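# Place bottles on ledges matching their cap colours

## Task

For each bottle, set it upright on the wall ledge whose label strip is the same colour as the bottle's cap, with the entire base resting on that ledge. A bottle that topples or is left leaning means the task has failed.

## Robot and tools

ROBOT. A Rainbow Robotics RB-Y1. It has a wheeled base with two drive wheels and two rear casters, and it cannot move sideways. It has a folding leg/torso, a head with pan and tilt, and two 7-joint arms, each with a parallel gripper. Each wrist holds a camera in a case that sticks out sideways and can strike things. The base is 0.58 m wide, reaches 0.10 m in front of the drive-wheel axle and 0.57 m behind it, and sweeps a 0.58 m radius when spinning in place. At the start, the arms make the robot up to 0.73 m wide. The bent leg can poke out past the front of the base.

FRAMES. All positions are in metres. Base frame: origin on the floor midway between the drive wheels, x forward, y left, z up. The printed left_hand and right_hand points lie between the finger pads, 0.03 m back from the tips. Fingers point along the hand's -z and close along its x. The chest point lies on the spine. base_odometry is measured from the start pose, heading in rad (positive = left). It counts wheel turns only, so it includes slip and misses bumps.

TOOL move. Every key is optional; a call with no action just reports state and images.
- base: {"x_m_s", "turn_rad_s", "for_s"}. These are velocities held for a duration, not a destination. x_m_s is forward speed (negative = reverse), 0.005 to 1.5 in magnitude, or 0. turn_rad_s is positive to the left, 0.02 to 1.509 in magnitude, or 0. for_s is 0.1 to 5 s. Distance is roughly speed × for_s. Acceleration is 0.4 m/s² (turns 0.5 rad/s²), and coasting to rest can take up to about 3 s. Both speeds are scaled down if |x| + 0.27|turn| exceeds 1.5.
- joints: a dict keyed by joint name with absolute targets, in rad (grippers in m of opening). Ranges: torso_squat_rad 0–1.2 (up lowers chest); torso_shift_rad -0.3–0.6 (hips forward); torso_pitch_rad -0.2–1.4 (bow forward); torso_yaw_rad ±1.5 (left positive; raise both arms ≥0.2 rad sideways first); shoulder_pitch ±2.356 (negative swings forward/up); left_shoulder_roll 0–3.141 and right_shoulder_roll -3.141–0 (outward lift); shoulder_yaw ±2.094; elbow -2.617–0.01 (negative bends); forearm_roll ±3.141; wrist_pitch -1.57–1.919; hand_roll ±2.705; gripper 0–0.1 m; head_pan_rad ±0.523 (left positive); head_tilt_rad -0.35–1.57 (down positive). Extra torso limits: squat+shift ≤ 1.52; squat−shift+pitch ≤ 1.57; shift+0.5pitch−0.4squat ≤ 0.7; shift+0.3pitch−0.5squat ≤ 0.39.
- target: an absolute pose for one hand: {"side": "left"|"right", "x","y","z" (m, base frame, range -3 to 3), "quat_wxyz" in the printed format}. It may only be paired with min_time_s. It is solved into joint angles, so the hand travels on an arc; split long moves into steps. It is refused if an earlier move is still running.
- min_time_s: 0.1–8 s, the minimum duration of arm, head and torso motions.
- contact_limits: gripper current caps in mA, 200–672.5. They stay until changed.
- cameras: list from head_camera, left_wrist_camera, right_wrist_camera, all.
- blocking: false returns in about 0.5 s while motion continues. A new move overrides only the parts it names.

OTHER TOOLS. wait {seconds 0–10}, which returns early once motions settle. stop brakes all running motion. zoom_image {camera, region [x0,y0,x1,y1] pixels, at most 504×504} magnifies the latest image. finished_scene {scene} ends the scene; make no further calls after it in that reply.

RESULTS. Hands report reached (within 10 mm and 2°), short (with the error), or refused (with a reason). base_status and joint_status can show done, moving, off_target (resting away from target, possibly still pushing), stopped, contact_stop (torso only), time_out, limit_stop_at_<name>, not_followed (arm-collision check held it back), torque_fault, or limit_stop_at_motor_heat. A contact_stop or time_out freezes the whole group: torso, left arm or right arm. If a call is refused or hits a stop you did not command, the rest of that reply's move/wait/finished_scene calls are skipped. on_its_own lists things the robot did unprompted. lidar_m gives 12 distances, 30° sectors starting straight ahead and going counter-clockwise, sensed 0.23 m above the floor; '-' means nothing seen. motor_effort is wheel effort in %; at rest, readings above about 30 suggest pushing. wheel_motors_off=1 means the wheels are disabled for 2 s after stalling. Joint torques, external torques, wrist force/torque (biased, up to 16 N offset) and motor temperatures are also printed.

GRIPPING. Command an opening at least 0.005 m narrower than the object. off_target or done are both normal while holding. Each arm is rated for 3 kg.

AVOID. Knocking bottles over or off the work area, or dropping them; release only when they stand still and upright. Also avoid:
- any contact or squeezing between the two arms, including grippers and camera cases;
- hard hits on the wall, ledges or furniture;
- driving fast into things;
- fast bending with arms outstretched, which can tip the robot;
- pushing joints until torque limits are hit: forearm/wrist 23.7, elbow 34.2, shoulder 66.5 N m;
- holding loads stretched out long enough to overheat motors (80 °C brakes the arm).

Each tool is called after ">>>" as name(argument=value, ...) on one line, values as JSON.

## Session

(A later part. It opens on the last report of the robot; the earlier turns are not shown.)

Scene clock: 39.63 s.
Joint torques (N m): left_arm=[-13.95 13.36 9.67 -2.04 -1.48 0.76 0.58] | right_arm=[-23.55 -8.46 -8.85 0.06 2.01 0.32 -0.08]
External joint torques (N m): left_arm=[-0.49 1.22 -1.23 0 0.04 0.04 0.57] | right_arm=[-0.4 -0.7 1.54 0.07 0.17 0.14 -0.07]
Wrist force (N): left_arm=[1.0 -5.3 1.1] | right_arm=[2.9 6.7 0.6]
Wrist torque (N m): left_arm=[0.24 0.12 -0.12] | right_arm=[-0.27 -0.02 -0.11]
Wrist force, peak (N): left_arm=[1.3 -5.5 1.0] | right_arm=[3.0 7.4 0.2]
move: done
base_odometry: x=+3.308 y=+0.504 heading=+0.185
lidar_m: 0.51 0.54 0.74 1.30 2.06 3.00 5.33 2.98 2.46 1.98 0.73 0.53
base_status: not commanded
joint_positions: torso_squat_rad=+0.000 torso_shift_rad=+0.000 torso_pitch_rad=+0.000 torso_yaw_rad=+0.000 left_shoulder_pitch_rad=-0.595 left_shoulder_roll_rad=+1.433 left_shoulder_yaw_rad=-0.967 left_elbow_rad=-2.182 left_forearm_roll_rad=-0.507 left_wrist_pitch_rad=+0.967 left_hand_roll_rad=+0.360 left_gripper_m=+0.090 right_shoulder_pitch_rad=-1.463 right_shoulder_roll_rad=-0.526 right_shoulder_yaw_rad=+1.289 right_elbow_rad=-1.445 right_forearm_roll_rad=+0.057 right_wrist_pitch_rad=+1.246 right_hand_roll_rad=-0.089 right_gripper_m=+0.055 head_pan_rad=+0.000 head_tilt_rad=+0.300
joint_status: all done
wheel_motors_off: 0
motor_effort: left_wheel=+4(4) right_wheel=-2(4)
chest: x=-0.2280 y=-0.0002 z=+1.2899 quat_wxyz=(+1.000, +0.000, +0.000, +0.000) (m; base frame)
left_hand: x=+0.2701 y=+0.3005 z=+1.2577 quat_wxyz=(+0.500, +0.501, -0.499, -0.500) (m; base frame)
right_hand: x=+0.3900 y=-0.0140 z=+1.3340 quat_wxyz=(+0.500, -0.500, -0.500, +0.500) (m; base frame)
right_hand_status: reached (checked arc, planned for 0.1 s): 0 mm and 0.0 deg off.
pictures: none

>>> move(target={"side": "right", "x": 0.39, "y": -0.014, "z": 1.331, "quat_wxyz": [0.5, -0.5, -0.5, 0.5]})

>>> move(target={"side": "right", "x": 0.39, "y": -0.014, "z": 1.328, "quat_wxyz": [0.5, -0.5, -0.5, 0.5]}, cameras=["head_camera"])

Scene clock: 40.57 s.
Joint torques (N m): left_arm=[-13.77 12.74 9.62 -2.32 -1.33 0.66 0.59] | right_arm=[-16.93 -5.93 -6.22 -0.38 -0.84 0.06 -0.13]
External joint torques (N m): left_arm=[-0.31 0.6 -1.28 -0.29 0.18 -0.06 0.57] | right_arm=[6.22 1.81 4.17 -0.35 -2.68 -0.13 -0.12]
Wrist force (N): left_arm=[0.8 -5.5 0.7] | right_arm=[4.6 -6.3 -3.5]
Wrist torque (N m): left_arm=[0.25 0.11 -0.11] | right_arm=[-0.51 0.13 -0.12]
Wrist force, peak (N): left_arm=[1.0 -5.7 1.0] | right_arm=[5.0 -11.1 -5.7]
move: done
base_odometry: x=+3.308 y=+0.504 heading=+0.185
lidar_m: 0.51 0.53 0.74 1.30 2.07 3.01 5.32 2.98 2.46 1.99 0.73 0.54
base_status: not commanded
joint_positions: torso_squat_rad=+0.000 torso_shift_rad=+0.000 torso_pitch_rad=+0.000 torso_yaw_rad=+0.000 left_shoulder_pitch_rad=-0.595 left_shoulder_roll_rad=+1.433 left_shoulder_yaw_rad=-0.967 left_elbow_rad=-2.182 left_forearm_roll_rad=-0.507 left_wrist_pitch_rad=+0.967 left_hand_roll_rad=+0.360 left_gripper_m=+0.090 right_shoulder_pitch_rad=-1.460 right_shoulder_roll_rad=-0.524 right_shoulder_yaw_rad=+1.292 right_elbow_rad=-1.443 right_forearm_roll_rad=+0.064 right_wrist_pitch_rad=+1.245 right_hand_roll_rad=-0.095 right_gripper_m=+0.055 head_pan_rad=+0.000 head_tilt_rad=+0.300
joint_status: all done
wheel_motors_off: 0
motor_effort: left_wheel=+3(4) right_wheel=-2(3)
chest: x=-0.2281 y=-0.0002 z=+1.2899 quat_wxyz=(+1.000, +0.000, +0.000, +0.000) (m; base frame)
left_hand: x=+0.2700 y=+0.3005 z=+1.2578 quat_wxyz=(+0.500, +0.501, -0.499, -0.500) (m; base frame)
right_hand: x=+0.3900 y=-0.0140 z=+1.3324 quat_wxyz=(+0.500, -0.501, -0.501, +0.499) (m; base frame)
right_hand_status: reached (checked arc, planned for 0.1 s): 1 mm and 0.1 deg off.
pictures: none

Scene clock: 41.10 s.
Joint torques (N m): left_arm=[-13.98 13.1 9.52 -2.13 -1.48 0.6 0.48] | right_arm=[-10.26 -3.59 -2.9 -1.25 -3.3 -0.25 -0.03]
External joint torques (N m): left_arm=[-0.52 0.96 -1.39 -0.1 0.04 -0.12 0.47] | right_arm=[12.9 4.13 7.48 -1.21 -5.14 -0.44 -0.02]
Wrist force (N): left_arm=[1.0 -5.7 0.7] | right_arm=[4.7 -19.4 -7.0]
Wrist torque (N m): left_arm=[0.28 0.12 -0.10] | right_arm=[-0.36 0.04 -0.12]
Wrist force, peak (N): left_arm=[1.1 -5.7 1.0] | right_arm=[5.5 -24.1 -7.6]
move: done
base_odometry: x=+3.308 y=+0.504 heading=+0.185
lidar_m: 0.51 0.54 0.73 1.30 2.06 3.01 5.33 2.98 2.46 1.99 0.74 0.53
base_status: not commanded
joint_positions: torso_squat_rad=+0.000 torso_shift_rad=+0.000 torso_pitch_rad=+0.000 torso_yaw_rad=+0.000 left_shoulder_pitch_rad=-0.595 left_shoulder_roll_rad=+1.433 left_shoulder_yaw_rad=-0.967 left_elbow_rad=-2.182 left_forearm_roll_rad=-0.507 left_wrist_pitch_rad=+0.967 left_hand_roll_rad=+0.360 left_gripper_m=+0.090 right_shoulder_pitch_rad=-1.457 right_shoulder_roll_rad=-0.522 right_shoulder_yaw_rad=+1.295 right_elbow_rad=-1.440 right_forearm_roll_rad=+0.071 right_wrist_pitch_rad=+1.245 right_hand_roll_rad=-0.100 right_gripper_m=+0.055 head_pan_rad=+0.000 head_tilt_rad=+0.300
joint_status: all done
wheel_motors_off: 0
motor_effort: left_wheel=+4(4) right_wheel=-3(4)
chest: x=-0.2282 y=-0.0002 z=+1.2899 quat_wxyz=(+1.000, +0.000, +0.000, +0.000) (m; base frame)
left_hand: x=+0.2699 y=+0.3005 z=+1.2579 quat_wxyz=(+0.500, +0.501, -0.499, -0.500) (m; base frame)
right_hand: x=+0.3901 y=-0.0141 z=+1.3311 quat_wxyz=(+0.499, -0.501, -0.501, +0.498) (m; base frame)
right_hand_status: reached (checked arc, planned for 0.1 s): 3 mm and 0.3 deg off.
pictures: head_camera
camera_calibration:
head_camera: T_world_to_cam=[[-0.0291608, -0.999325, 0.0223338, -0.0349], [-0.260033, -0.0139899, -0.965498, 1.44347], [0.965159, -0.0339622, -0.259449, 0.528715], [0, 0, 0, 1]] pos_world=[-0.135962, 0.00327391, 1.53162]

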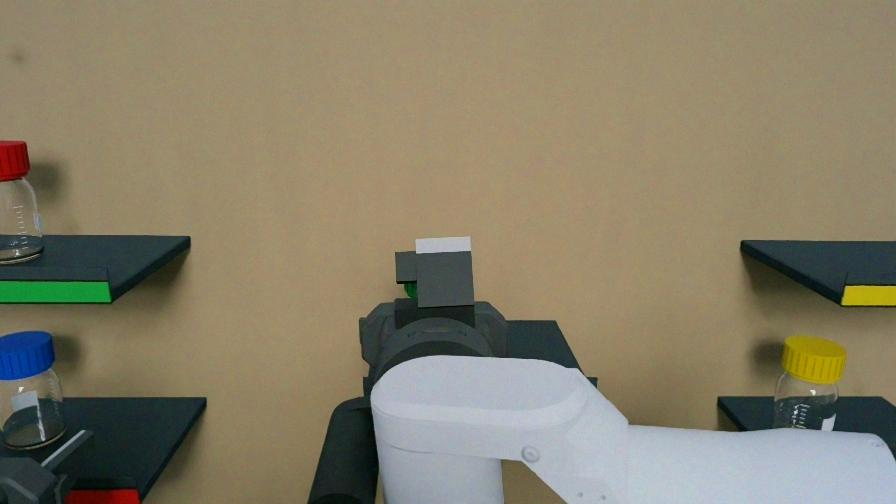

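>>> move(joints={"right_gripper_m": 0.08})

>>> move(target={"side": "right", "x": 0.26, "y": -0.04, "z": 1.34, "quat_wxyz": [0.5, -0.5, -0.5, 0.5]}, cameras=["right_wrist_camera"])

>>> move(target={"side": "right", "x": 0.225, "y": -0.22, "z": 1.29, "quat_wxyz": [0.5, -0.5, -0.5, 0.5]})

>>> move(target={"side": "right", "x": 0.27, "y": -0.40, "z": 1.248, "quat_wxyz": [0.5, -0.5, -0.5, 0.5]}, cameras=["head_camera", "right_wrist_camera"])

>>> zoom_image(camera="right_wrist_camera", region=[180, 20, 480, 320])

Scene clock: 42.67 s.
Joint torques (N m): left_arm=[-13.99 13.28 9.55 -2.14 -1.43 0.65 0.37] | right_arm=[-20.58 -7.69 -7.63 -0.44 1.43 0.14 -0.01]
External joint torques (N m): left_arm=[-0.53 1.14 -1.36 -0.11 0.09 -0.06 0.36] | right_arm=[2.57 0.01 2.75 -0.37 -0.4 -0.05 -0.01]
Wrist force (N): left_arm=[0.8 -5.1 1.0] | right_arm=[3.8 4.6 0.7]
Wrist torque (N m): left_arm=[0.19 0.11 -0.09] | right_arm=[-0.22 0.16 -0.14]
Wrist force, peak (N): left_arm=[0.9 -5.6 1.2] | right_arm=[4.7 -20.0 -7.6]
move: done
base_odometry: x=+3.308 y=+0.504 heading=+0.185
lidar_m: 0.51 0.54 0.74 1.29 2.06 3.01 5.33 2.99 2.45 1.99 0.74 0.54
base_status: not commanded
joint_positions: torso_squat_rad=+0.000 torso_shift_rad=+0.000 torso_pitch_rad=+0.000 torso_yaw_rad=+0.000 left_shoulder_pitch_rad=-0.595 left_shoulder_roll_rad=+1.433 left_shoulder_yaw_rad=-0.967 left_elbow_rad=-2.182 left_forearm_roll_rad=-0.507 left_wrist_pitch_rad=+0.967 left_hand_roll_rad=+0.360 left_gripper_m=+0.090 right_shoulder_pitch_rad=-1.454 right_shoulder_roll_rad=-0.521 right_shoulder_yaw_rad=+1.296 right_elbow_rad=-1.441 right_forearm_roll_rad=+0.070 right_wrist_pitch_rad=+1.245 right_hand_roll_rad=-0.100 right_gripper_m=+0.080 head_pan_rad=+0.000 head_tilt_rad=+0.300
joint_status: all done
wheel_motors_off: 0
motor_effort: left_wheel=+4(5) right_wheel=-2(4)
chest: x=-0.2281 y=-0.0002 z=+1.2899 quat_wxyz=(+1.000, +0.000, +0.000, +0.000) (m; base frame)
left_hand: x=+0.2700 y=+0.3005 z=+1.2578 quat_wxyz=(+0.500, +0.501, -0.499, -0.500) (m; base frame)
right_hand: x=+0.3900 y=-0.0141 z=+1.3285 quat_wxyz=(+0.500, -0.500, -0.500, +0.500) (m; base frame)
pictures: none

Scene clock: 44.40 s.
Joint torques (N m): left_arm=[-13.7 13.3 9.66 -2.09 -1.41 0.75 0.46] | right_arm=[-17.53 -7.45 -10.03 -0.22 1.8 -0.2 0.05]
External joint torques (N m): left_arm=[-0.24 1.15 -1.24 -0.05 0.11 0.03 0.44] | right_arm=[1.19 -1.26 0.39 0.19 -0.16 -0.32 0.06]
Wrist force (N): left_arm=[0.9 -5.0 0.9] | right_arm=[3.4 5.6 1.3]
Wrist torque (N m): left_arm=[0.19 0.12 -0.09] | right_arm=[-0.38 0.14 -0.30]
Wrist force, peak (N): left_arm=[0.8 -5.8 1.1] | right_arm=[2.6 6.8 -0.4]
move: done
base_odometry: x=+3.308 y=+0.504 heading=+0.185
lidar_m: 0.51 0.53 0.74 1.30 2.06 3.00 5.33 2.99 2.46 1.99 0.73 0.54
base_status: not commanded
joint_positions: torso_squat_rad=+0.000 torso_shift_rad=+0.000 torso_pitch_rad=+0.000 torso_yaw_rad=+0.000 left_shoulder_pitch_rad=-0.595 left_shoulder_roll_rad=+1.433 left_shoulder_yaw_rad=-0.967 left_elbow_rad=-2.182 left_forearm_roll_rad=-0.507 left_wrist_pitch_rad=+0.967 left_hand_roll_rad=+0.360 left_gripper_m=+0.090 right_shoulder_pitch_rad=-1.401 right_shoulder_roll_rad=-0.705 right_shoulder_yaw_rad=+1.279 right_elbow_rad=-2.113 right_forearm_roll_rad=+0.064 right_wrist_pitch_rad=+1.725 right_hand_roll_rad=-0.065 right_gripper_m=+0.080 head_pan_rad=+0.000 head_tilt_rad=+0.300
joint_status: all done
wheel_motors_off: 0
motor_effort: left_wheel=+4(4) right_wheel=-2(4)
chest: x=-0.2281 y=-0.0002 z=+1.2899 quat_wxyz=(+1.000, +0.000, +0.000, +0.000) (m; base frame)
left_hand: x=+0.2700 y=+0.3005 z=+1.2578 quat_wxyz=(+0.500, +0.501, -0.499, -0.500) (m; base frame)
right_hand: x=+0.2605 y=-0.0399 z=+1.3400 quat_wxyz=(+0.500, -0.500, -0.500, +0.500) (m; base frame)
right_hand_status: reached (checked arc, planned for 0.9 s): 1 mm and 0.0 deg off.
pictures: right_wrist_camera
camera_calibration:
right_wrist_camera: T_world_to_cam=[[-0.0167817, -0.998527, 0.051606, -0.109433], [-0.496209, -0.0364915, -0.867436, 1.31725], [0.868041, -0.0401644, -0.494865, 0.507564], [0, 0, 0, 1]] pos_world=[0.21121, -0.0408174, 1.39946]

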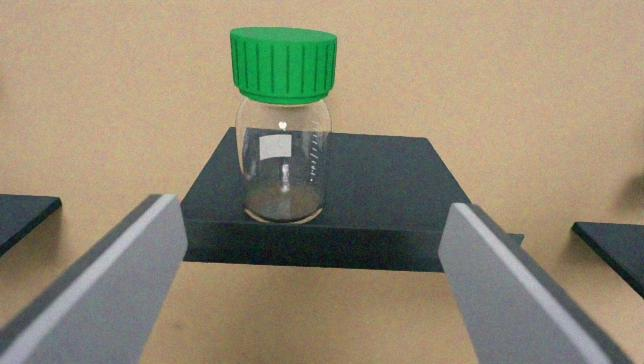

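Scene clock: 45.70 s.
Joint torques (N m): left_arm=[-14.45 13.38 9.62 -2.12 -1.45 0.57 0.51] | right_arm=[-13.1 -7.85 -7.08 -1.36 1.69 0.9 0.11]
External joint torques (N m): left_arm=[-0.99 1.23 -1.28 -0.09 0.07 -0.15 0.5] | right_arm=[0.59 0.26 2.12 0.06 -0.14 0.27 0.12]
Wrist force (N): left_arm=[1.0 -5.2 1.1] | right_arm=[3.8 4.6 0.8]
Wrist torque (N m): left_arm=[0.20 0.15 -0.09] | right_arm=[-0.23 0.10 -0.15]
Wrist force, peak (N): left_arm=[0.8 -5.6 1.3] | right_arm=[4.4 4.8 0.0]
move: done
base_odometry: x=+3.308 y=+0.504 heading=+0.185
lidar_m: 0.51 0.54 0.73 1.30 2.07 3.00 5.33 2.98 2.46 1.99 0.73 0.54
base_status: not commanded
joint_positions: torso_squat_rad=+0.000 torso_shift_rad=+0.000 torso_pitch_rad=+0.000 torso_yaw_rad=+0.000 left_shoulder_pitch_rad=-0.595 left_shoulder_roll_rad=+1.433 left_shoulder_yaw_rad=-0.967 left_elbow_rad=-2.182 left_forearm_roll_rad=-0.507 left_wrist_pitch_rad=+0.967 left_hand_roll_rad=+0.360 left_gripper_m=+0.090 right_shoulder_pitch_rad=-1.106 right_shoulder_roll_rad=-1.378 right_shoulder_yaw_rad=+1.418 right_elbow_rad=-2.463 right_forearm_roll_rad=+0.337 right_wrist_pitch_rad=+1.411 right_hand_roll_rad=-0.321 right_gripper_m=+0.080 head_pan_rad=+0.000 head_tilt_rad=+0.300
joint_status: all done
wheel_motors_off: 0
motor_effort: left_wheel=+3(4) right_wheel=-3(4)
chest: x=-0.2281 y=-0.0003 z=+1.2899 quat_wxyz=(+1.000, +0.000, +0.000, +0.000) (m; base frame)
left_hand: x=+0.2700 y=+0.3004 z=+1.2578 quat_wxyz=(+0.500, +0.501, -0.499, -0.500) (m; base frame)
right_hand: x=+0.2250 y=-0.2201 z=+1.2901 quat_wxyz=(+0.500, -0.500, -0.500, +0.500) (m; base frame)
right_hand_status: reached (checked arc, planned for 0.9 s): 0 mm and 0.0 deg off.
pictures: none

Scene clock: 47.27 s.
Joint torques (N m): left_arm=[-13.74 13.16 9.7 -2.01 -1.46 0.67 0.34] | right_arm=[-12.52 -12.96 -8.94 0.53 0.52 1.81 0.43]
External joint torques (N m): left_arm=[-0.28 1.01 -1.21 0.03 0.05 -0.05 0.33] | right_arm=[0.13 -0.17 1.05 -0.21 -0.21 0.2 0.44]
Wrist force (N): left_arm=[1.2 -5.2 0.9] | right_arm=[3.7 5.2 0.2]
Wrist torque (N m): left_arm=[0.22 0.16 -0.10] | right_arm=[-0.29 0.12 -0.14]
Wrist force, peak (N): left_arm=[0.6 -5.6 1.0] | right_arm=[1.6 6.8 1.8]
move: done
base_odometry: x=+3.308 y=+0.504 heading=+0.185
lidar_m: 0.51 0.54 0.74 1.30 2.07 3.01 5.33 2.99 2.46 1.98 0.73 0.54
base_status: not commanded
joint_positions: torso_squat_rad=+0.000 torso_shift_rad=+0.000 torso_pitch_rad=+0.000 torso_yaw_rad=+0.000 left_shoulder_pitch_rad=-0.595 left_shoulder_roll_rad=+1.433 left_shoulder_yaw_rad=-0.967 left_elbow_rad=-2.182 left_forearm_roll_rad=-0.507 left_wrist_pitch_rad=+0.967 left_hand_roll_rad=+0.360 left_gripper_m=+0.090 right_shoulder_pitch_rad=-0.928 right_shoulder_roll_rad=-1.668 right_shoulder_yaw_rad=+1.499 right_elbow_rad=-1.980 right_forearm_roll_rad=+0.817 right_wrist_pitch_rad=+0.837 right_hand_roll_rad=-0.946 right_gripper_m=+0.080 head_pan_rad=+0.000 head_tilt_rad=+0.300
joint_status: all done
wheel_motors_off: 0
motor_effort: left_wheel=+4(5) right_wheel=-3(4)
chest: x=-0.2281 y=-0.0002 z=+1.2899 quat_wxyz=(+1.000, +0.000, +0.000, +0.000) (m; base frame)
left_hand: x=+0.2700 y=+0.3004 z=+1.2578 quat_wxyz=(+0.500, +0.501, -0.499, -0.500) (m; base frame)
right_hand: x=+0.2699 y=-0.4000 z=+1.2480 quat_wxyz=(+0.500, -0.500, -0.499, +0.500) (m; base frame)
right_hand_status: reached (checked arc, planned for 0.8 s): 0 mm and 0.1 deg off.
pictures: head_camera, right_wrist_camera
camera_calibration:
head_camera: T_world_to_cam=[[-0.0291508, -0.999325, 0.0223424, -0.0349038], [-0.260312, -0.013991, -0.965423, 1.44327], [0.965084, -0.0339589, -0.259729, 0.528913], [0, 0, 0, 1]] pos_world=[-0.135762, 0.00327391, 1.53152]
right_wrist_camera: T_world_to_cam=[[-0.0179353, -0.998481, 0.0520999, -0.464372], [-0.497453, -0.0362898, -0.866731, 1.22846], [0.867305, -0.0414624, -0.496047, 0.440521], [0, 0, 0, 1]] pos_world=[0.220705, -0.400821, 1.30745]

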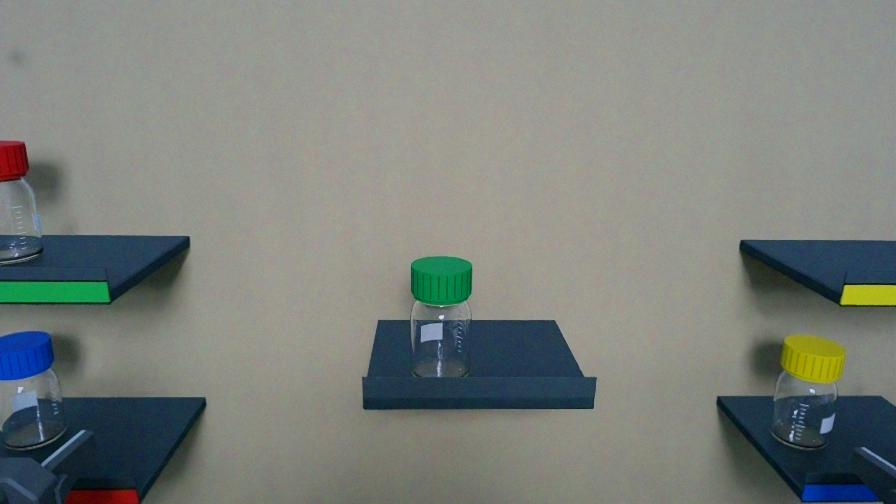

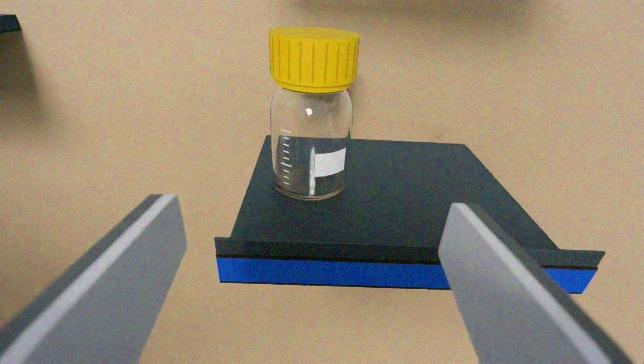

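Scaled by 1.680 from the camera's 644x364 image, which has a finer 1265x715 frame.

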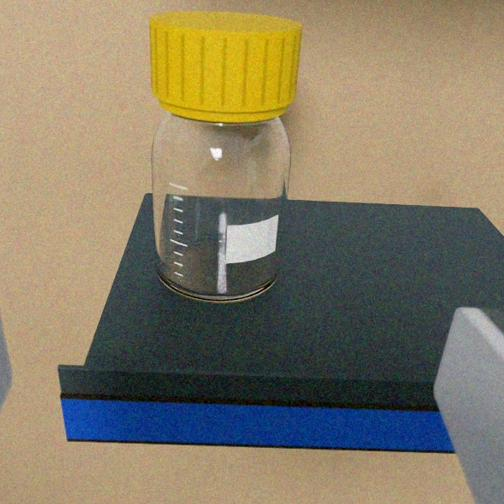

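>>> move(target={"side": "right", "x": 0.425, "y": -0.405, "z": 1.243, "quat_wxyz": [0.5, -0.5, -0.5, 0.5]})

>>> move(joints={"right_gripper_m": 0.04}, cameras=["head_camera", "right_wrist_camera"])

>>> move(target={"side": "right", "x": 0.424, "y": -0.405, "z": 1.252, "quat_wxyz": [0.5, -0.5, -0.5, 0.5]})

>>> move(target={"side": "right", "x": 0.377, "y": -0.408, "z": 1.252, "quat_wxyz": [0.5, -0.5, -0.5, 0.5]})

>>> move(target={"side": "right", "x": 0.375, "y": -0.408, "z": 1.281, "quat_wxyz": [0.5, -0.5, -0.5, 0.5]})

>>> move(target={"side": "right", "x": 0.25, "y": -0.43, "z": 1.29, "quat_wxyz": [0.5, -0.5, -0.5, 0.5]}, cameras=["head_camera", "right_wrist_camera"])

Scene clock: 50.27 s.
Joint torques (N m): left_arm=[-13.94 12.84 9.58 -2.2 -1.6 0.79 0.42] | right_arm=[-20.38 -15.11 -9.01 1.92 0.23 2.11 -0.12]
External joint torques (N m): left_arm=[-0.48 0.7 -1.33 -0.16 -0.08 0.07 0.4] | right_arm=[0.5 -2.03 0.94 -0.01 0.01 0.35 -0.12]
Wrist force (N): left_arm=[1.0 -5.3 1.2] | right_arm=[3.6 4.4 1.0]
Wrist torque (N m): left_arm=[0.22 0.14 -0.10] | right_arm=[-0.18 0.12 -0.10]
Wrist force, peak (N): left_arm=[1.1 -5.6 0.9] | right_arm=[3.4 6.3 0.8]
move: done
base_odometry: x=+3.308 y=+0.504 heading=+0.185
lidar_m: 0.51 0.53 0.74 1.30 2.06 3.01 5.33 2.99 2.46 1.99 0.73 0.54
base_status: not commanded
joint_positions: torso_squat_rad=+0.000 torso_shift_rad=+0.000 torso_pitch_rad=+0.000 torso_yaw_rad=+0.000 left_shoulder_pitch_rad=-0.595 left_shoulder_roll_rad=+1.433 left_shoulder_yaw_rad=-0.967 left_elbow_rad=-2.182 left_forearm_roll_rad=-0.507 left_wrist_pitch_rad=+0.967 left_hand_roll_rad=+0.360 left_gripper_m=+0.090 right_shoulder_pitch_rad=-1.080 right_shoulder_roll_rad=-1.184 right_shoulder_yaw_rad=+1.417 right_elbow_rad=-1.176 right_forearm_roll_rad=+0.917 right_wrist_pitch_rad=+0.471 right_hand_roll_rad=-1.099 right_gripper_m=+0.080 head_pan_rad=+0.000 head_tilt_rad=+0.300
joint_status: all done
wheel_motors_off: 0
motor_effort: left_wheel=+4(5) right_wheel=-3(3)
chest: x=-0.2280 y=-0.0002 z=+1.2899 quat_wxyz=(+1.000, +0.000, +0.000, +0.000) (m; base frame)
left_hand: x=+0.2700 y=+0.3005 z=+1.2577 quat_wxyz=(+0.500, +0.501, -0.499, -0.500) (m; base frame)
right_hand: x=+0.4246 y=-0.4049 z=+1.2425 quat_wxyz=(+0.502, -0.501, -0.497, +0.500) (m; base frame)
right_hand_status: reached (checked arc, planned for 1.0 s): 1 mm and 0.4 deg off.
pictures: none

Scene clock: 51.20 s.
Joint torques (N m): left_arm=[-14.15 13.36 9.47 -2.08 -1.47 0.71 0.46] | right_arm=[-20.45 -15.17 -9.31 2.01 0.02 1.96 -0.03]
External joint torques (N m): left_arm=[-0.69 1.21 -1.44 -0.05 0.05 0 0.44] | right_arm=[0.44 -2.09 0.64 0.08 -0.2 0.2 -0.02]
Wrist force (N): left_arm=[0.9 -5.3 0.9] | right_arm=[3.7 4.2 1.0]
Wrist torque (N m): left_arm=[0.22 0.12 -0.10] | right_arm=[-0.27 0.02 -0.07]
Wrist force, peak (N): left_arm=[1.0 -5.4 1.1] | right_arm=[3.9 5.2 1.2]
move: off_target
base_odometry: x=+3.308 y=+0.504 heading=+0.185
lidar_m: 0.51 0.54 0.74 1.30 2.06 3.01 5.33 2.99 2.46 1.98 0.74 0.53
base_status: not commanded
joint_positions: torso_squat_rad=+0.000 torso_shift_rad=+0.000 torso_pitch_rad=+0.000 torso_yaw_rad=+0.000 left_shoulder_pitch_rad=-0.595 left_shoulder_roll_rad=+1.433 left_shoulder_yaw_rad=-0.967 left_elbow_rad=-2.182 left_forearm_roll_rad=-0.507 left_wrist_pitch_rad=+0.967 left_hand_roll_rad=+0.360 left_gripper_m=+0.090 right_shoulder_pitch_rad=-1.080 right_shoulder_roll_rad=-1.184 right_shoulder_yaw_rad=+1.417 right_elbow_rad=-1.176 right_forearm_roll_rad=+0.917 right_wrist_pitch_rad=+0.471 right_hand_roll_rad=-1.099 right_gripper_m=+0.049 head_pan_rad=+0.000 head_tilt_rad=+0.300
joint_status: right_gripper_m off_target (ended at +0.049, target +0.040)
wheel_motors_off: 0
motor_effort: left_wheel=+4(5) right_wheel=-1(3)
chest: x=-0.2280 y=-0.0002 z=+1.2899 quat_wxyz=(+1.000, +0.000, +0.000, +0.000) (m; base frame)
left_hand: x=+0.2700 y=+0.3005 z=+1.2577 quat_wxyz=(+0.500, +0.501, -0.499, -0.500) (m; base frame)
right_hand: x=+0.4246 y=-0.4049 z=+1.2425 quat_wxyz=(+0.502, -0.501, -0.497, +0.500) (m; base frame)
pictures: head_camera, right_wrist_camera
camera_calibration:
head_camera: T_world_to_cam=[[-0.0291533, -0.999325, 0.0223469, -0.034911], [-0.260338, -0.0139938, -0.965416, 1.44326], [0.965077, -0.0339628, -0.259755, 0.528952], [0, 0, 0, 1]] pos_world=[-0.135761, 0.00327392, 1.53152]
right_wrist_camera: T_world_to_cam=[[-0.022338, -0.998366, 0.052595, -0.464866], [-0.500633, -0.0343665, -0.864977, 1.30043], [0.865372, -0.0456526, -0.499047, 0.3063], [0, 0, 0, 1]] pos_world=[0.375588, -0.405432, 1.30215]

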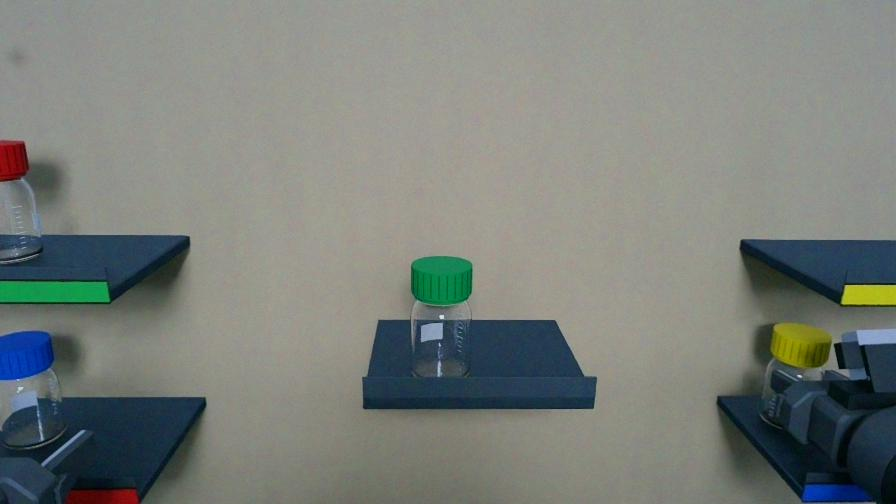

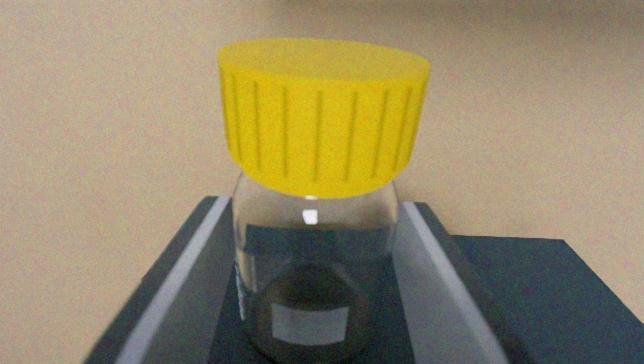

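Scene clock: 51.77 s.
Joint torques (N m): left_arm=[-14.22 13.43 9.9 -2.05 -1.33 0.63 0.38] | right_arm=[-20.91 -14.77 -9.94 2 0.3 1.86 -0.04]
External joint torques (N m): left_arm=[-0.76 1.28 -1 -0.01 0.19 -0.09 0.37] | right_arm=[-0.11 -1.75 0.14 0.05 0.09 0.11 -0.03]
Wrist force (N): left_arm=[1.2 -5.7 0.8] | right_arm=[2.8 6.7 0.2]
Wrist torque (N m): left_arm=[0.27 0.16 -0.09] | right_arm=[-0.22 0.02 -0.27]
Wrist force, peak (N): left_arm=[1.2 -5.7 0.8] | right_arm=[3.7 7.7 0.5]
move: done
base_odometry: x=+3.308 y=+0.504 heading=+0.185
lidar_m: 0.51 0.53 0.74 1.30 2.07 3.00 5.33 2.98 2.45 1.98 0.74 0.53
base_status: not commanded
joint_positions: torso_squat_rad=+0.000 torso_shift_rad=+0.000 torso_pitch_rad=+0.000 torso_yaw_rad=+0.000 left_shoulder_pitch_rad=-0.595 left_shoulder_roll_rad=+1.433 left_shoulder_yaw_rad=-0.967 left_elbow_rad=-2.182 left_forearm_roll_rad=-0.507 left_wrist_pitch_rad=+0.967 left_hand_roll_rad=+0.360 left_gripper_m=+0.090 right_shoulder_pitch_rad=-1.090 right_shoulder_roll_rad=-1.201 right_shoulder_yaw_rad=+1.413 right_elbow_rad=-1.192 right_forearm_roll_rad=+0.913 right_wrist_pitch_rad=+0.460 right_hand_roll_rad=-1.097 right_gripper_m=+0.049 head_pan_rad=+0.000 head_tilt_rad=+0.300
joint_status: all done
wheel_motors_off: 0
motor_effort: left_wheel=+4(4) right_wheel=-2(3)
chest: x=-0.2280 y=-0.0002 z=+1.2899 quat_wxyz=(+1.000, +0.000, +0.000, +0.000) (m; base frame)
left_hand: x=+0.2701 y=+0.3005 z=+1.2577 quat_wxyz=(+0.500, +0.501, -0.499, -0.500) (m; base frame)
right_hand: x=+0.4241 y=-0.4050 z=+1.2516 quat_wxyz=(+0.500, -0.500, -0.500, +0.500) (m; base frame)
right_hand_status: reached (checked arc, planned for 0.2 s): 0 mm and 0.0 deg off.
pictures: none

Scene clock: 52.80 s.
Joint torques (N m): left_arm=[-13.7 13.22 9.99 -2.18 -1.46 0.7 0.61] | right_arm=[-18.2 -14.5 -8.89 1.63 0.5 1.82 0.08]
External joint torques (N m): left_arm=[-0.24 1.07 -0.91 -0.14 0.06 -0.02 0.6] | right_arm=[-0.03 -1.36 1.91 -0.08 0.09 0.16 0.09]
Wrist force (N): left_arm=[1.1 -5.4 0.7] | right_arm=[2.5 6.8 0.6]
Wrist torque (N m): left_arm=[0.24 0.16 -0.11] | right_arm=[-0.26 -0.04 -0.24]
Wrist force, peak (N): left_arm=[1.0 -5.7 0.7] | right_arm=[4.5 6.8 0.3]
move: done
base_odometry: x=+3.308 y=+0.504 heading=+0.185
lidar_m: 0.51 0.53 0.74 1.29 2.07 3.01 5.33 2.99 2.45 2.00 0.73 0.54
base_status: not commanded
joint_positions: torso_squat_rad=+0.000 torso_shift_rad=+0.000 torso_pitch_rad=+0.000 torso_yaw_rad=+0.000 left_shoulder_pitch_rad=-0.595 left_shoulder_roll_rad=+1.433 left_shoulder_yaw_rad=-0.967 left_elbow_rad=-2.182 left_forearm_roll_rad=-0.507 left_wrist_pitch_rad=+0.967 left_hand_roll_rad=+0.360 left_gripper_m=+0.090 right_shoulder_pitch_rad=-1.036 right_shoulder_roll_rad=-1.372 right_shoulder_yaw_rad=+1.428 right_elbow_rad=-1.478 right_forearm_roll_rad=+0.822 right_wrist_pitch_rad=+0.578 right_hand_roll_rad=-1.001 right_gripper_m=+0.049 head_pan_rad=+0.000 head_tilt_rad=+0.300
joint_status: all done
wheel_motors_off: 0
motor_effort: left_wheel=+4(4) right_wheel=-2(4)
chest: x=-0.2280 y=-0.0002 z=+1.2899 quat_wxyz=(+1.000, +0.000, +0.000, +0.000) (m; base frame)
left_hand: x=+0.2701 y=+0.3005 z=+1.2577 quat_wxyz=(+0.500, +0.501, -0.499, -0.500) (m; base frame)
right_hand: x=+0.3770 y=-0.4081 z=+1.2520 quat_wxyz=(+0.500, -0.500, -0.500, +0.500) (m; base frame)
right_hand_status: reached (checked arc, planned for 0.6 s): 0 mm and 0.0 deg off.
pictures: none

Scene clock: 53.67 s.
Joint torques (N m): left_arm=[-14.23 13.12 9.73 -2.05 -1.43 0.62 0.56] | right_arm=[-17.66 -14.13 -10.68 1.88 0.38 1.81 -0.07]
External joint torques (N m): left_arm=[-0.77 0.97 -1.17 -0.01 0.09 -0.1 0.55] | right_arm=[0.21 -1.43 0.4 -0.01 -0.04 0.2 -0.06]
Wrist force (N): left_arm=[1.2 -5.3 1.2] | right_arm=[2.3 6.7 1.0]
Wrist torque (N m): left_arm=[0.23 0.16 -0.10] | right_arm=[-0.19 -0.09 -0.23]
Wrist force, peak (N): left_arm=[1.0 -5.5 1.3] | right_arm=[3.5 8.8 0.4]
move: done
base_odometry: x=+3.308 y=+0.504 heading=+0.185
lidar_m: 0.51 0.54 0.74 1.30 2.07 3.01 5.33 2.98 2.46 1.98 0.73 0.53
base_status: not commanded
joint_positions: torso_squat_rad=+0.000 torso_shift_rad=+0.000 torso_pitch_rad=+0.000 torso_yaw_rad=+0.000 left_shoulder_pitch_rad=-0.595 left_shoulder_roll_rad=+1.433 left_shoulder_yaw_rad=-0.967 left_elbow_rad=-2.182 left_forearm_roll_rad=-0.507 left_wrist_pitch_rad=+0.967 left_hand_roll_rad=+0.360 left_gripper_m=+0.090 right_shoulder_pitch_rad=-1.080 right_shoulder_roll_rad=-1.425 right_shoulder_yaw_rad=+1.419 right_elbow_rad=-1.524 right_forearm_roll_rad=+0.762 right_wrist_pitch_rad=+0.541 right_hand_roll_rad=-0.955 right_gripper_m=+0.049 head_pan_rad=+0.000 head_tilt_rad=+0.300
joint_status: all done
wheel_motors_off: 0
motor_effort: left_wheel=+4(4) right_wheel=-3(3)
chest: x=-0.2280 y=-0.0002 z=+1.2899 quat_wxyz=(+1.000, +0.000, +0.000, +0.000) (m; base frame)
left_hand: x=+0.2701 y=+0.3005 z=+1.2577 quat_wxyz=(+0.500, +0.501, -0.499, -0.500) (m; base frame)
right_hand: x=+0.3755 y=-0.4076 z=+1.2801 quat_wxyz=(+0.497, -0.499, -0.504, +0.500) (m; base frame)
right_hand_status: reached (checked arc, planned for 0.3 s): 1 mm and 0.6 deg off.
pictures: none

Scene clock: 54.83 s.
Joint torques (N m): left_arm=[-13.7 12.93 9.75 -2.15 -1.5 0.74 0.36] | right_arm=[-10.88 -13.44 -8.63 1.6 0.55 2.01 -0.08]
External joint torques (N m): left_arm=[-0.25 0.78 -1.15 -0.12 0.01 0.02 0.35] | right_arm=[-0.11 -0.73 1.4 -0.02 0.05 0.29 -0.08]
Wrist force (N): left_arm=[1.3 -5.2 0.8] | right_arm=[3.1 6.5 0.4]
Wrist torque (N m): left_arm=[0.21 0.17 -0.11] | right_arm=[-0.21 0.07 -0.06]
Wrist force, peak (N): left_arm=[1.0 -5.4 1.1] | right_arm=[4.3 7.3 0.4]
move: done
base_odometry: x=+3.308 y=+0.504 heading=+0.185
lidar_m: 0.51 0.53 0.75 1.30 2.06 3.01 5.33 2.99 2.46 1.99 0.74 0.54
base_status: not commanded
joint_positions: torso_squat_rad=+0.000 torso_shift_rad=+0.000 torso_pitch_rad=+0.000 torso_yaw_rad=+0.000 left_shoulder_pitch_rad=-0.595 left_shoulder_roll_rad=+1.433 left_shoulder_yaw_rad=-0.967 left_elbow_rad=-2.182 left_forearm_roll_rad=-0.507 left_wrist_pitch_rad=+0.967 left_hand_roll_rad=+0.360 left_gripper_m=+0.090 right_shoulder_pitch_rad=-0.941 right_shoulder_roll_rad=-1.846 right_shoulder_yaw_rad=+1.470 right_elbow_rad=-2.029 right_forearm_roll_rad=+0.861 right_wrist_pitch_rad=+0.730 right_hand_roll_rad=-1.054 right_gripper_m=+0.049 head_pan_rad=+0.000 head_tilt_rad=+0.300
joint_status: all done
wheel_motors_off: 0
motor_effort: left_wheel=+4(4) right_wheel=-3(4)
chest: x=-0.2280 y=-0.0002 z=+1.2899 quat_wxyz=(+1.000, +0.000, +0.000, +0.000) (m; base frame)
left_hand: x=+0.2701 y=+0.3005 z=+1.2577 quat_wxyz=(+0.500, +0.501, -0.499, -0.500) (m; base frame)
right_hand: x=+0.2501 y=-0.4300 z=+1.2900 quat_wxyz=(+0.500, -0.500, -0.500, +0.500) (m; base frame)
right_hand_status: reached (checked arc, planned for 0.8 s): 0 mm and 0.0 deg off.
pictures: head_camera, right_wrist_camera
camera_calibration:
head_camera: T_world_to_cam=[[-0.0291501, -0.999325, 0.0223493, -0.0349113], [-0.260431, -0.0139937, -0.965391, 1.44324], [0.965052, -0.0339617, -0.259848, 0.528994], [0, 0, 0, 1]] pos_world=[-0.135661, 0.00327392, 1.53152]
right_wrist_camera: T_world_to_cam=[[-0.0169526, -0.99853, 0.0514893, -0.496362], [-0.496404, -0.0362964, -0.867333, 1.25447], [0.867926, -0.040263, -0.495059, 0.476422], [0, 0, 0, 1]] pos_world=[0.200809, -0.430918, 1.34946]

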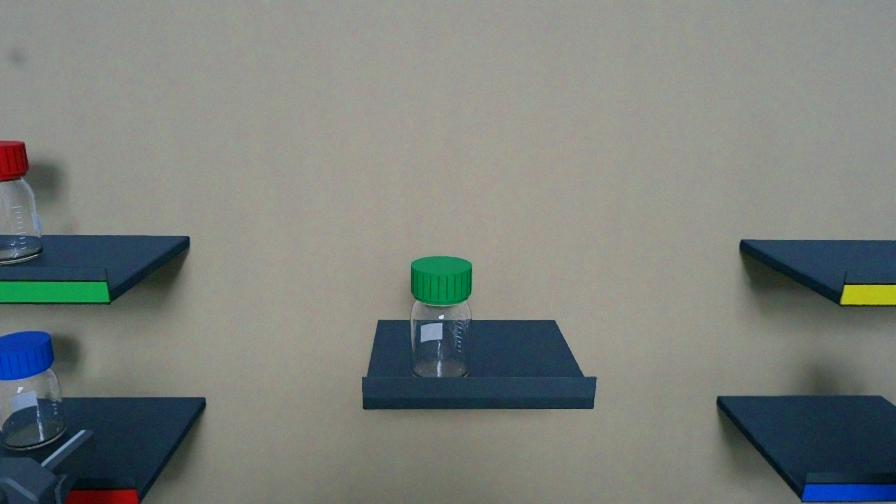

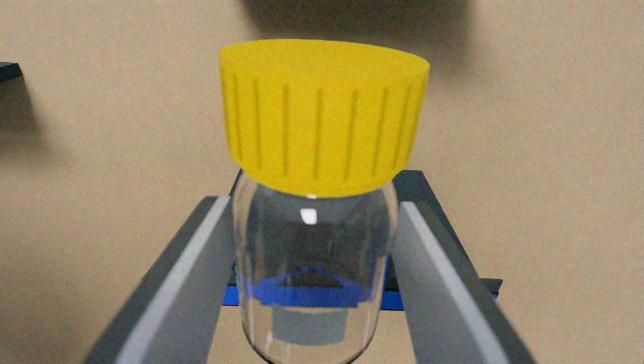

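>>> move(target={"side": "right", "x": 0.235, "y": -0.44, "z": 1.476, "quat_wxyz": [0.5, -0.5, -0.5, 0.5]}, min_time_s=1.5)

>>> move(target={"side": "right", "x": 0.368, "y": -0.445, "z": 1.476, "quat_wxyz": [0.5, -0.5, -0.5, 0.5]}, min_time_s=1.5, cameras=["head_camera", "right_wrist_camera"])

>>> move(target={"side": "right", "x": 0.368, "y": -0.445, "z": 1.444, "quat_wxyz": [0.5, -0.5, -0.5, 0.5]}, min_time_s=0.8)

>>> move(target={"side": "right", "x": 0.368, "y": -0.445, "z": 1.441, "quat_wxyz": [0.5, -0.5, -0.5, 0.5]})

Scene clock: 57.57 s.
Joint torques (N m): left_arm=[-14.05 13.07 9.66 -2.25 -1.49 0.77 0.42] | right_arm=[-7.5 -13.58 -10.59 4.94 0.19 1.62 -0.12]
External joint torques (N m): left_arm=[-0.59 0.92 -1.25 -0.22 0.03 0.05 0.41] | right_arm=[0.47 -1.64 -0.2 0.02 0 0.3 -0.11]
Wrist force (N): left_arm=[1.0 -5.2 0.9] | right_arm=[3.5 6.2 0.1]
Wrist torque (N m): left_arm=[0.21 0.13 -0.10] | right_arm=[-0.21 0.11 -0.35]
Wrist force, peak (N): left_arm=[1.3 -5.6 1.1] | right_arm=[3.8 7.2 -0.2]
move: done
base_odometry: x=+3.308 y=+0.504 heading=+0.185
lidar_m: 0.51 0.54 0.74 1.29 2.06 3.01 5.32 2.98 2.46 1.98 0.74 0.54
base_status: not commanded
joint_positions: torso_squat_rad=+0.000 torso_shift_rad=+0.000 torso_pitch_rad=+0.000 torso_yaw_rad=+0.000 left_shoulder_pitch_rad=-0.595 left_shoulder_roll_rad=+1.433 left_shoulder_yaw_rad=-0.967 left_elbow_rad=-2.182 left_forearm_roll_rad=-0.507 left_wrist_pitch_rad=+0.967 left_hand_roll_rad=+0.360 left_gripper_m=+0.090 right_shoulder_pitch_rad=-0.910 right_shoulder_roll_rad=-2.167 right_shoulder_yaw_rad=+0.949 right_elbow_rad=-2.012 right_forearm_roll_rad=+0.249 right_wrist_pitch_rad=+0.250 right_hand_roll_rad=-0.733 right_gripper_m=+0.049 head_pan_rad=+0.000 head_tilt_rad=+0.300
joint_status: all done
wheel_motors_off: 0
motor_effort: left_wheel=+3(4) right_wheel=-3(4)
chest: x=-0.2280 y=-0.0002 z=+1.2899 quat_wxyz=(+1.000, +0.000, +0.000, +0.000) (m; base frame)
left_hand: x=+0.2701 y=+0.3005 z=+1.2577 quat_wxyz=(+0.500, +0.501, -0.499, -0.500) (m; base frame)
right_hand: x=+0.2351 y=-0.4398 z=+1.4755 quat_wxyz=(+0.497, -0.499, -0.503, +0.501) (m; base frame)
right_hand_status: reached (checked arc, planned for 1.5 s): 1 mm and 0.5 deg off.
pictures: none

Scene clock: 59.40 s.
Joint torques (N m): left_arm=[-13.99 12.93 9.61 -2.06 -1.53 0.61 0.36] | right_arm=[-18.35 -8.3 -9.6 3.63 0.33 -0.38 -0.21]
External joint torques (N m): left_arm=[-0.54 0.78 -1.3 -0.02 -0.01 -0.11 0.35] | right_arm=[-1.93 -1.53 1.64 0.39 0.03 -0.26 -0.21]
Wrist force (N): left_arm=[0.9 -5.1 1.0] | right_arm=[3.3 5.4 0.8]
Wrist torque (N m): left_arm=[0.21 0.12 -0.07] | right_arm=[-0.10 0.09 -0.30]
Wrist force, peak (N): left_arm=[1.0 -5.6 1.0] | right_arm=[3.7 7.2 0.3]
move: done
base_odometry: x=+3.308 y=+0.504 heading=+0.185
lidar_m: 0.51 0.54 0.73 1.30 2.06 3.00 5.33 3.00 2.45 1.99 0.73 0.54
base_status: not commanded
joint_positions: torso_squat_rad=+0.000 torso_shift_rad=+0.000 torso_pitch_rad=+0.000 torso_yaw_rad=+0.000 left_shoulder_pitch_rad=-0.595 left_shoulder_roll_rad=+1.433 left_shoulder_yaw_rad=-0.967 left_elbow_rad=-2.182 left_forearm_roll_rad=-0.507 left_wrist_pitch_rad=+0.967 left_hand_roll_rad=+0.360 left_gripper_m=+0.090 right_shoulder_pitch_rad=-1.522 right_shoulder_roll_rad=-1.630 right_shoulder_yaw_rad=+1.437 right_elbow_rad=-1.441 right_forearm_roll_rad=-0.379 right_wrist_pitch_rad=+0.178 right_hand_roll_rad=+0.063 right_gripper_m=+0.049 head_pan_rad=+0.000 head_tilt_rad=+0.300
joint_status: all done
wheel_motors_off: 0
motor_effort: left_wheel=+4(4) right_wheel=-2(4)
chest: x=-0.2280 y=-0.0002 z=+1.2899 quat_wxyz=(+1.000, +0.000, +0.000, +0.000) (m; base frame)
left_hand: x=+0.2701 y=+0.3005 z=+1.2577 quat_wxyz=(+0.500, +0.501, -0.499, -0.500) (m; base frame)
right_hand: x=+0.3678 y=-0.4453 z=+1.4758 quat_wxyz=(+0.497, -0.504, -0.504, +0.496) (m; base frame)
right_hand_status: reached (checked arc, planned for 1.5 s): 0 mm and 0.9 deg off.
pictures: head_camera, right_wrist_camera
camera_calibration:
head_camera: T_world_to_cam=[[-0.0291501, -0.999325, 0.0223493, -0.0349113], [-0.260431, -0.0139937, -0.965391, 1.44324], [0.965052, -0.0339617, -0.259848, 0.528994], [0, 0, 0, 1]] pos_world=[-0.135661, 0.00327392, 1.53152]
right_wrist_camera: T_world_to_cam=[[-0.018873, -0.998552, 0.0503723, -0.516874], [-0.483383, -0.0349889, -0.87471, 1.48016], [0.875206, -0.0408575, -0.482023, 0.443434], [0, 0, 0, 1]] pos_world=[0.317631, -0.446219, 1.53449]

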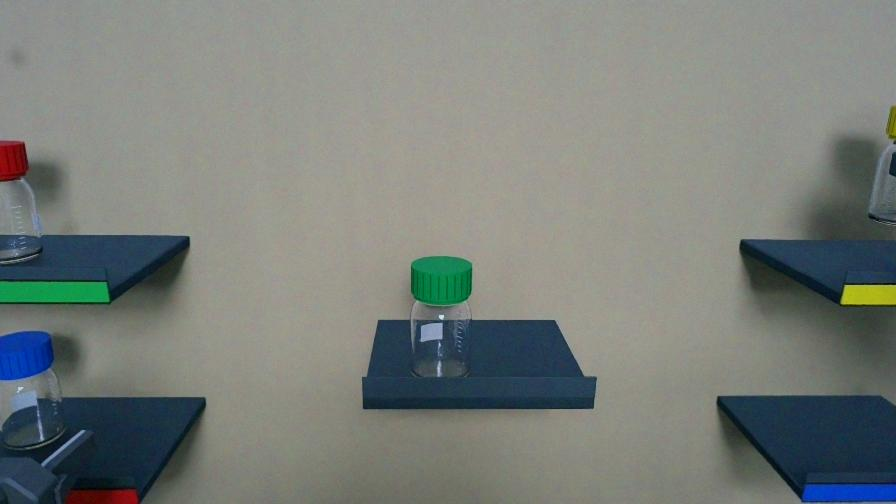

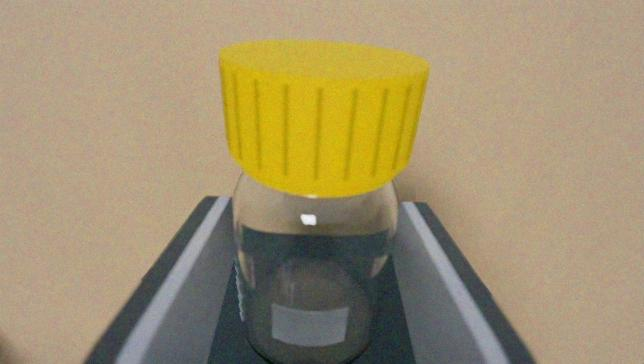

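Scene clock: 60.53 s.
Joint torques (N m): left_arm=[-13.9 12.79 9.47 -2.02 -1.55 0.68 0.45] | right_arm=[-15.95 -10.33 -12.28 2.56 0.21 0.35 -0.08]
External joint torques (N m): left_arm=[-0.44 0.64 -1.43 0.01 -0.03 -0.04 0.44] | right_arm=[0.47 -1.12 -0.79 -0.33 -0.1 0.27 -0.08]
Wrist force (N): left_arm=[1.2 -5.6 0.7] | right_arm=[3.0 6.1 1.0]
Wrist torque (N m): left_arm=[0.26 0.16 -0.10] | right_arm=[-0.20 0.09 -0.10]
Wrist force, peak (N): left_arm=[1.0 -5.7 0.8] | right_arm=[3.4 7.4 0.6]
move: done
base_odometry: x=+3.308 y=+0.504 heading=+0.185
lidar_m: 0.51 0.53 0.74 1.30 2.07 3.01 5.32 2.99 2.46 1.99 0.73 0.53
base_status: not commanded
joint_positions: torso_squat_rad=+0.000 torso_shift_rad=+0.000 torso_pitch_rad=+0.000 torso_yaw_rad=+0.000 left_shoulder_pitch_rad=-0.595 left_shoulder_roll_rad=+1.433 left_shoulder_yaw_rad=-0.967 left_elbow_rad=-2.182 left_forearm_roll_rad=-0.507 left_wrist_pitch_rad=+0.967 left_hand_roll_rad=+0.360 left_gripper_m=+0.090 right_shoulder_pitch_rad=-1.363 right_shoulder_roll_rad=-1.625 right_shoulder_yaw_rad=+1.318 right_elbow_rad=-1.474 right_forearm_roll_rad=-0.237 right_wrist_pitch_rad=+0.194 right_hand_roll_rad=-0.043 right_gripper_m=+0.049 head_pan_rad=+0.000 head_tilt_rad=+0.300
joint_status: all done
wheel_motors_off: 0
motor_effort: left_wheel=+3(4) right_wheel=-3(4)
chest: x=-0.2280 y=-0.0002 z=+1.2899 quat_wxyz=(+1.000, +0.000, +0.000, +0.000) (m; base frame)
left_hand: x=+0.2701 y=+0.3005 z=+1.2577 quat_wxyz=(+0.500, +0.501, -0.499, -0.500) (m; base frame)
right_hand: x=+0.3679 y=-0.4453 z=+1.4441 quat_wxyz=(+0.503, -0.497, -0.497, +0.503) (m; base frame)
right_hand_status: reached (checked arc, planned for 0.8 s): 0 mm and 0.6 deg off.
pictures: none

Scene clock: 61.10 s.
Joint torques (N m): left_arm=[-13.79 12.72 9.53 -2.27 -1.41 0.71 0.43] | right_arm=[-16.3 -11.77 -12.3 2.66 0.32 0.19 -0.04]
External joint torques (N m): left_arm=[-0.34 0.57 -1.38 -0.23 0.11 0 0.41] | right_arm=[0.13 -1.89 -0.76 -0.09 0 0.05 -0.03]
Wrist force (N): left_arm=[1.0 -5.3 0.7] | right_arm=[3.3 6.3 0.6]
Wrist torque (N m): left_arm=[0.22 0.12 -0.08] | right_arm=[-0.20 0.05 -0.10]
Wrist force, peak (N): left_arm=[1.1 -5.4 1.2] | right_arm=[3.5 7.3 1.3]
move: done
base_odometry: x=+3.308 y=+0.504 heading=+0.185
lidar_m: 0.51 0.54 0.74 1.30 2.06 3.01 5.32 2.98 2.45 1.98 0.73 0.53
base_status: not commanded
joint_positions: torso_squat_rad=+0.000 torso_shift_rad=+0.000 torso_pitch_rad=+0.000 torso_yaw_rad=+0.000 left_shoulder_pitch_rad=-0.595 left_shoulder_roll_rad=+1.433 left_shoulder_yaw_rad=-0.967 left_elbow_rad=-2.182 left_forearm_roll_rad=-0.507 left_wrist_pitch_rad=+0.967 left_hand_roll_rad=+0.360 left_gripper_m=+0.090 right_shoulder_pitch_rad=-1.318 right_shoulder_roll_rad=-1.621 right_shoulder_yaw_rad=+1.273 right_elbow_rad=-1.479 right_forearm_roll_rad=-0.192 right_wrist_pitch_rad=+0.200 right_hand_roll_rad=-0.074 right_gripper_m=+0.049 head_pan_rad=+0.000 head_tilt_rad=+0.300
joint_status: all done
wheel_motors_off: 0
motor_effort: left_wheel=+3(4) right_wheel=-3(4)
chest: x=-0.2280 y=-0.0002 z=+1.2899 quat_wxyz=(+1.000, +0.000, +0.000, +0.000) (m; base frame)
left_hand: x=+0.2701 y=+0.3005 z=+1.2577 quat_wxyz=(+0.500, +0.501, -0.499, -0.500) (m; base frame)
right_hand: x=+0.3680 y=-0.4452 z=+1.4409 quat_wxyz=(+0.501, -0.499, -0.498, +0.501) (m; base frame)
right_hand_status: reached (checked arc, planned for 0.2 s): 0 mm and 0.3 deg off.
pictures: none

>>> move(target={"side": "right", "x": 0.368, "y": -0.445, "z": 1.438, "quat_wxyz": [0.5, -0.5, -0.5, 0.5]})

>>> move(target={"side": "right", "x": 0.368, "y": -0.445, "z": 1.4355, "quat_wxyz": [0.5, -0.5, -0.5, 0.5]}, cameras=["head_camera"])

Scene clock: 62.37 s.
Joint torques (N m): left_arm=[-14.04 12.93 9.44 -2.32 -1.45 0.8 0.41] | right_arm=[-16.54 -12.45 -12.35 2.52 0.24 0.48 -0.01]
External joint torques (N m): left_arm=[-0.58 0.78 -1.47 -0.28 0.07 0.08 0.4] | right_arm=[-0.11 -2.1 -0.77 -0.12 -0.08 0.3 -0.01]
Wrist force (N): left_arm=[1.1 -5.5 1.0] | right_arm=[3.0 6.2 0.4]
Wrist torque (N m): left_arm=[0.23 0.14 -0.10] | right_arm=[-0.20 0.10 -0.06]
Wrist force, peak (N): left_arm=[0.8 -5.7 0.8] | right_arm=[3.8 7.1 0.7]
move: done
base_odometry: x=+3.308 y=+0.504 heading=+0.185
lidar_m: 0.51 0.54 0.73 1.29 2.07 3.01 5.32 2.98 2.46 1.98 0.73 0.54
base_status: not commanded
joint_positions: torso_squat_rad=+0.000 torso_shift_rad=+0.000 torso_pitch_rad=+0.000 torso_yaw_rad=+0.000 left_shoulder_pitch_rad=-0.595 left_shoulder_roll_rad=+1.433 left_shoulder_yaw_rad=-0.967 left_elbow_rad=-2.182 left_forearm_roll_rad=-0.507 left_wrist_pitch_rad=+0.967 left_hand_roll_rad=+0.360 left_gripper_m=+0.090 right_shoulder_pitch_rad=-1.285 right_shoulder_roll_rad=-1.618 right_shoulder_yaw_rad=+1.242 right_elbow_rad=-1.483 right_forearm_roll_rad=-0.160 right_wrist_pitch_rad=+0.204 right_hand_roll_rad=-0.095 right_gripper_m=+0.049 head_pan_rad=+0.000 head_tilt_rad=+0.300
joint_status: all done
wheel_motors_off: 0
motor_effort: left_wheel=+3(3) right_wheel=-3(4)
chest: x=-0.2280 y=-0.0002 z=+1.2899 quat_wxyz=(+1.000, +0.000, +0.000, +0.000) (m; base frame)
left_hand: x=+0.2701 y=+0.3005 z=+1.2577 quat_wxyz=(+0.500, +0.501, -0.499, -0.500) (m; base frame)
right_hand: x=+0.3680 y=-0.4451 z=+1.4379 quat_wxyz=(+0.501, -0.499, -0.499, +0.501) (m; base frame)
right_hand_status: reached (checked arc, planned for 0.2 s): 0 mm and 0.2 deg off.
pictures: none

Scene clock: 63.13 s.
Joint torques (N m): left_arm=[-14.02 12.71 9.51 -2.2 -1.46 0.6 0.39] | right_arm=[-17.23 -12.35 -11.8 2.48 0.35 0.21 -0.14]
External joint torques (N m): left_arm=[-0.56 0.56 -1.39 -0.17 0.06 -0.11 0.38] | right_arm=[-0.81 -1.66 -0.2 -0.1 0.03 -0.01 -0.14]
Wrist force (N): left_arm=[0.7 -5.3 1.1] | right_arm=[2.7 6.1 0.0]
Wrist torque (N m): left_arm=[0.23 0.09 -0.10] | right_arm=[-0.18 0.07 -0.08]
Wrist force, peak (N): left_arm=[1.3 -5.7 0.8] | right_arm=[5.1 6.0 0.3]
move: done
base_odometry: x=+3.308 y=+0.504 heading=+0.185
lidar_m: 0.51 0.54 0.75 1.29 2.07 3.01 5.33 2.99 2.46 1.99 0.74 0.53
base_status: not commanded
joint_positions: torso_squat_rad=+0.000 torso_shift_rad=+0.000 torso_pitch_rad=+0.000 torso_yaw_rad=+0.000 left_shoulder_pitch_rad=-0.595 left_shoulder_roll_rad=+1.433 left_shoulder_yaw_rad=-0.967 left_elbow_rad=-2.182 left_forearm_roll_rad=-0.507 left_wrist_pitch_rad=+0.967 left_hand_roll_rad=+0.360 left_gripper_m=+0.090 right_shoulder_pitch_rad=-1.261 right_shoulder_roll_rad=-1.615 right_shoulder_yaw_rad=+1.220 right_elbow_rad=-1.486 right_forearm_roll_rad=-0.137 right_wrist_pitch_rad=+0.206 right_hand_roll_rad=-0.111 right_gripper_m=+0.049 head_pan_rad=+0.000 head_tilt_rad=+0.300
joint_status: all done
wheel_motors_off: 0
motor_effort: left_wheel=+3(5) right_wheel=-2(4)
chest: x=-0.2280 y=-0.0002 z=+1.2899 quat_wxyz=(+1.000, +0.000, +0.000, +0.000) (m; base frame)
left_hand: x=+0.2701 y=+0.3005 z=+1.2577 quat_wxyz=(+0.500, +0.501, -0.499, -0.500) (m; base frame)
right_hand: x=+0.3680 y=-0.4450 z=+1.4353 quat_wxyz=(+0.501, -0.500, -0.499, +0.501) (m; base frame)
right_hand_status: reached (checked arc, planned for 0.2 s): 0 mm and 0.1 deg off.
pictures: head_camera
camera_calibration:
head_camera: T_world_to_cam=[[-0.0291501, -0.999325, 0.0223493, -0.0349113], [-0.260431, -0.0139937, -0.965391, 1.44324], [0.965052, -0.0339617, -0.259848, 0.528994], [0, 0, 0, 1]] pos_world=[-0.135661, 0.00327392, 1.53152]

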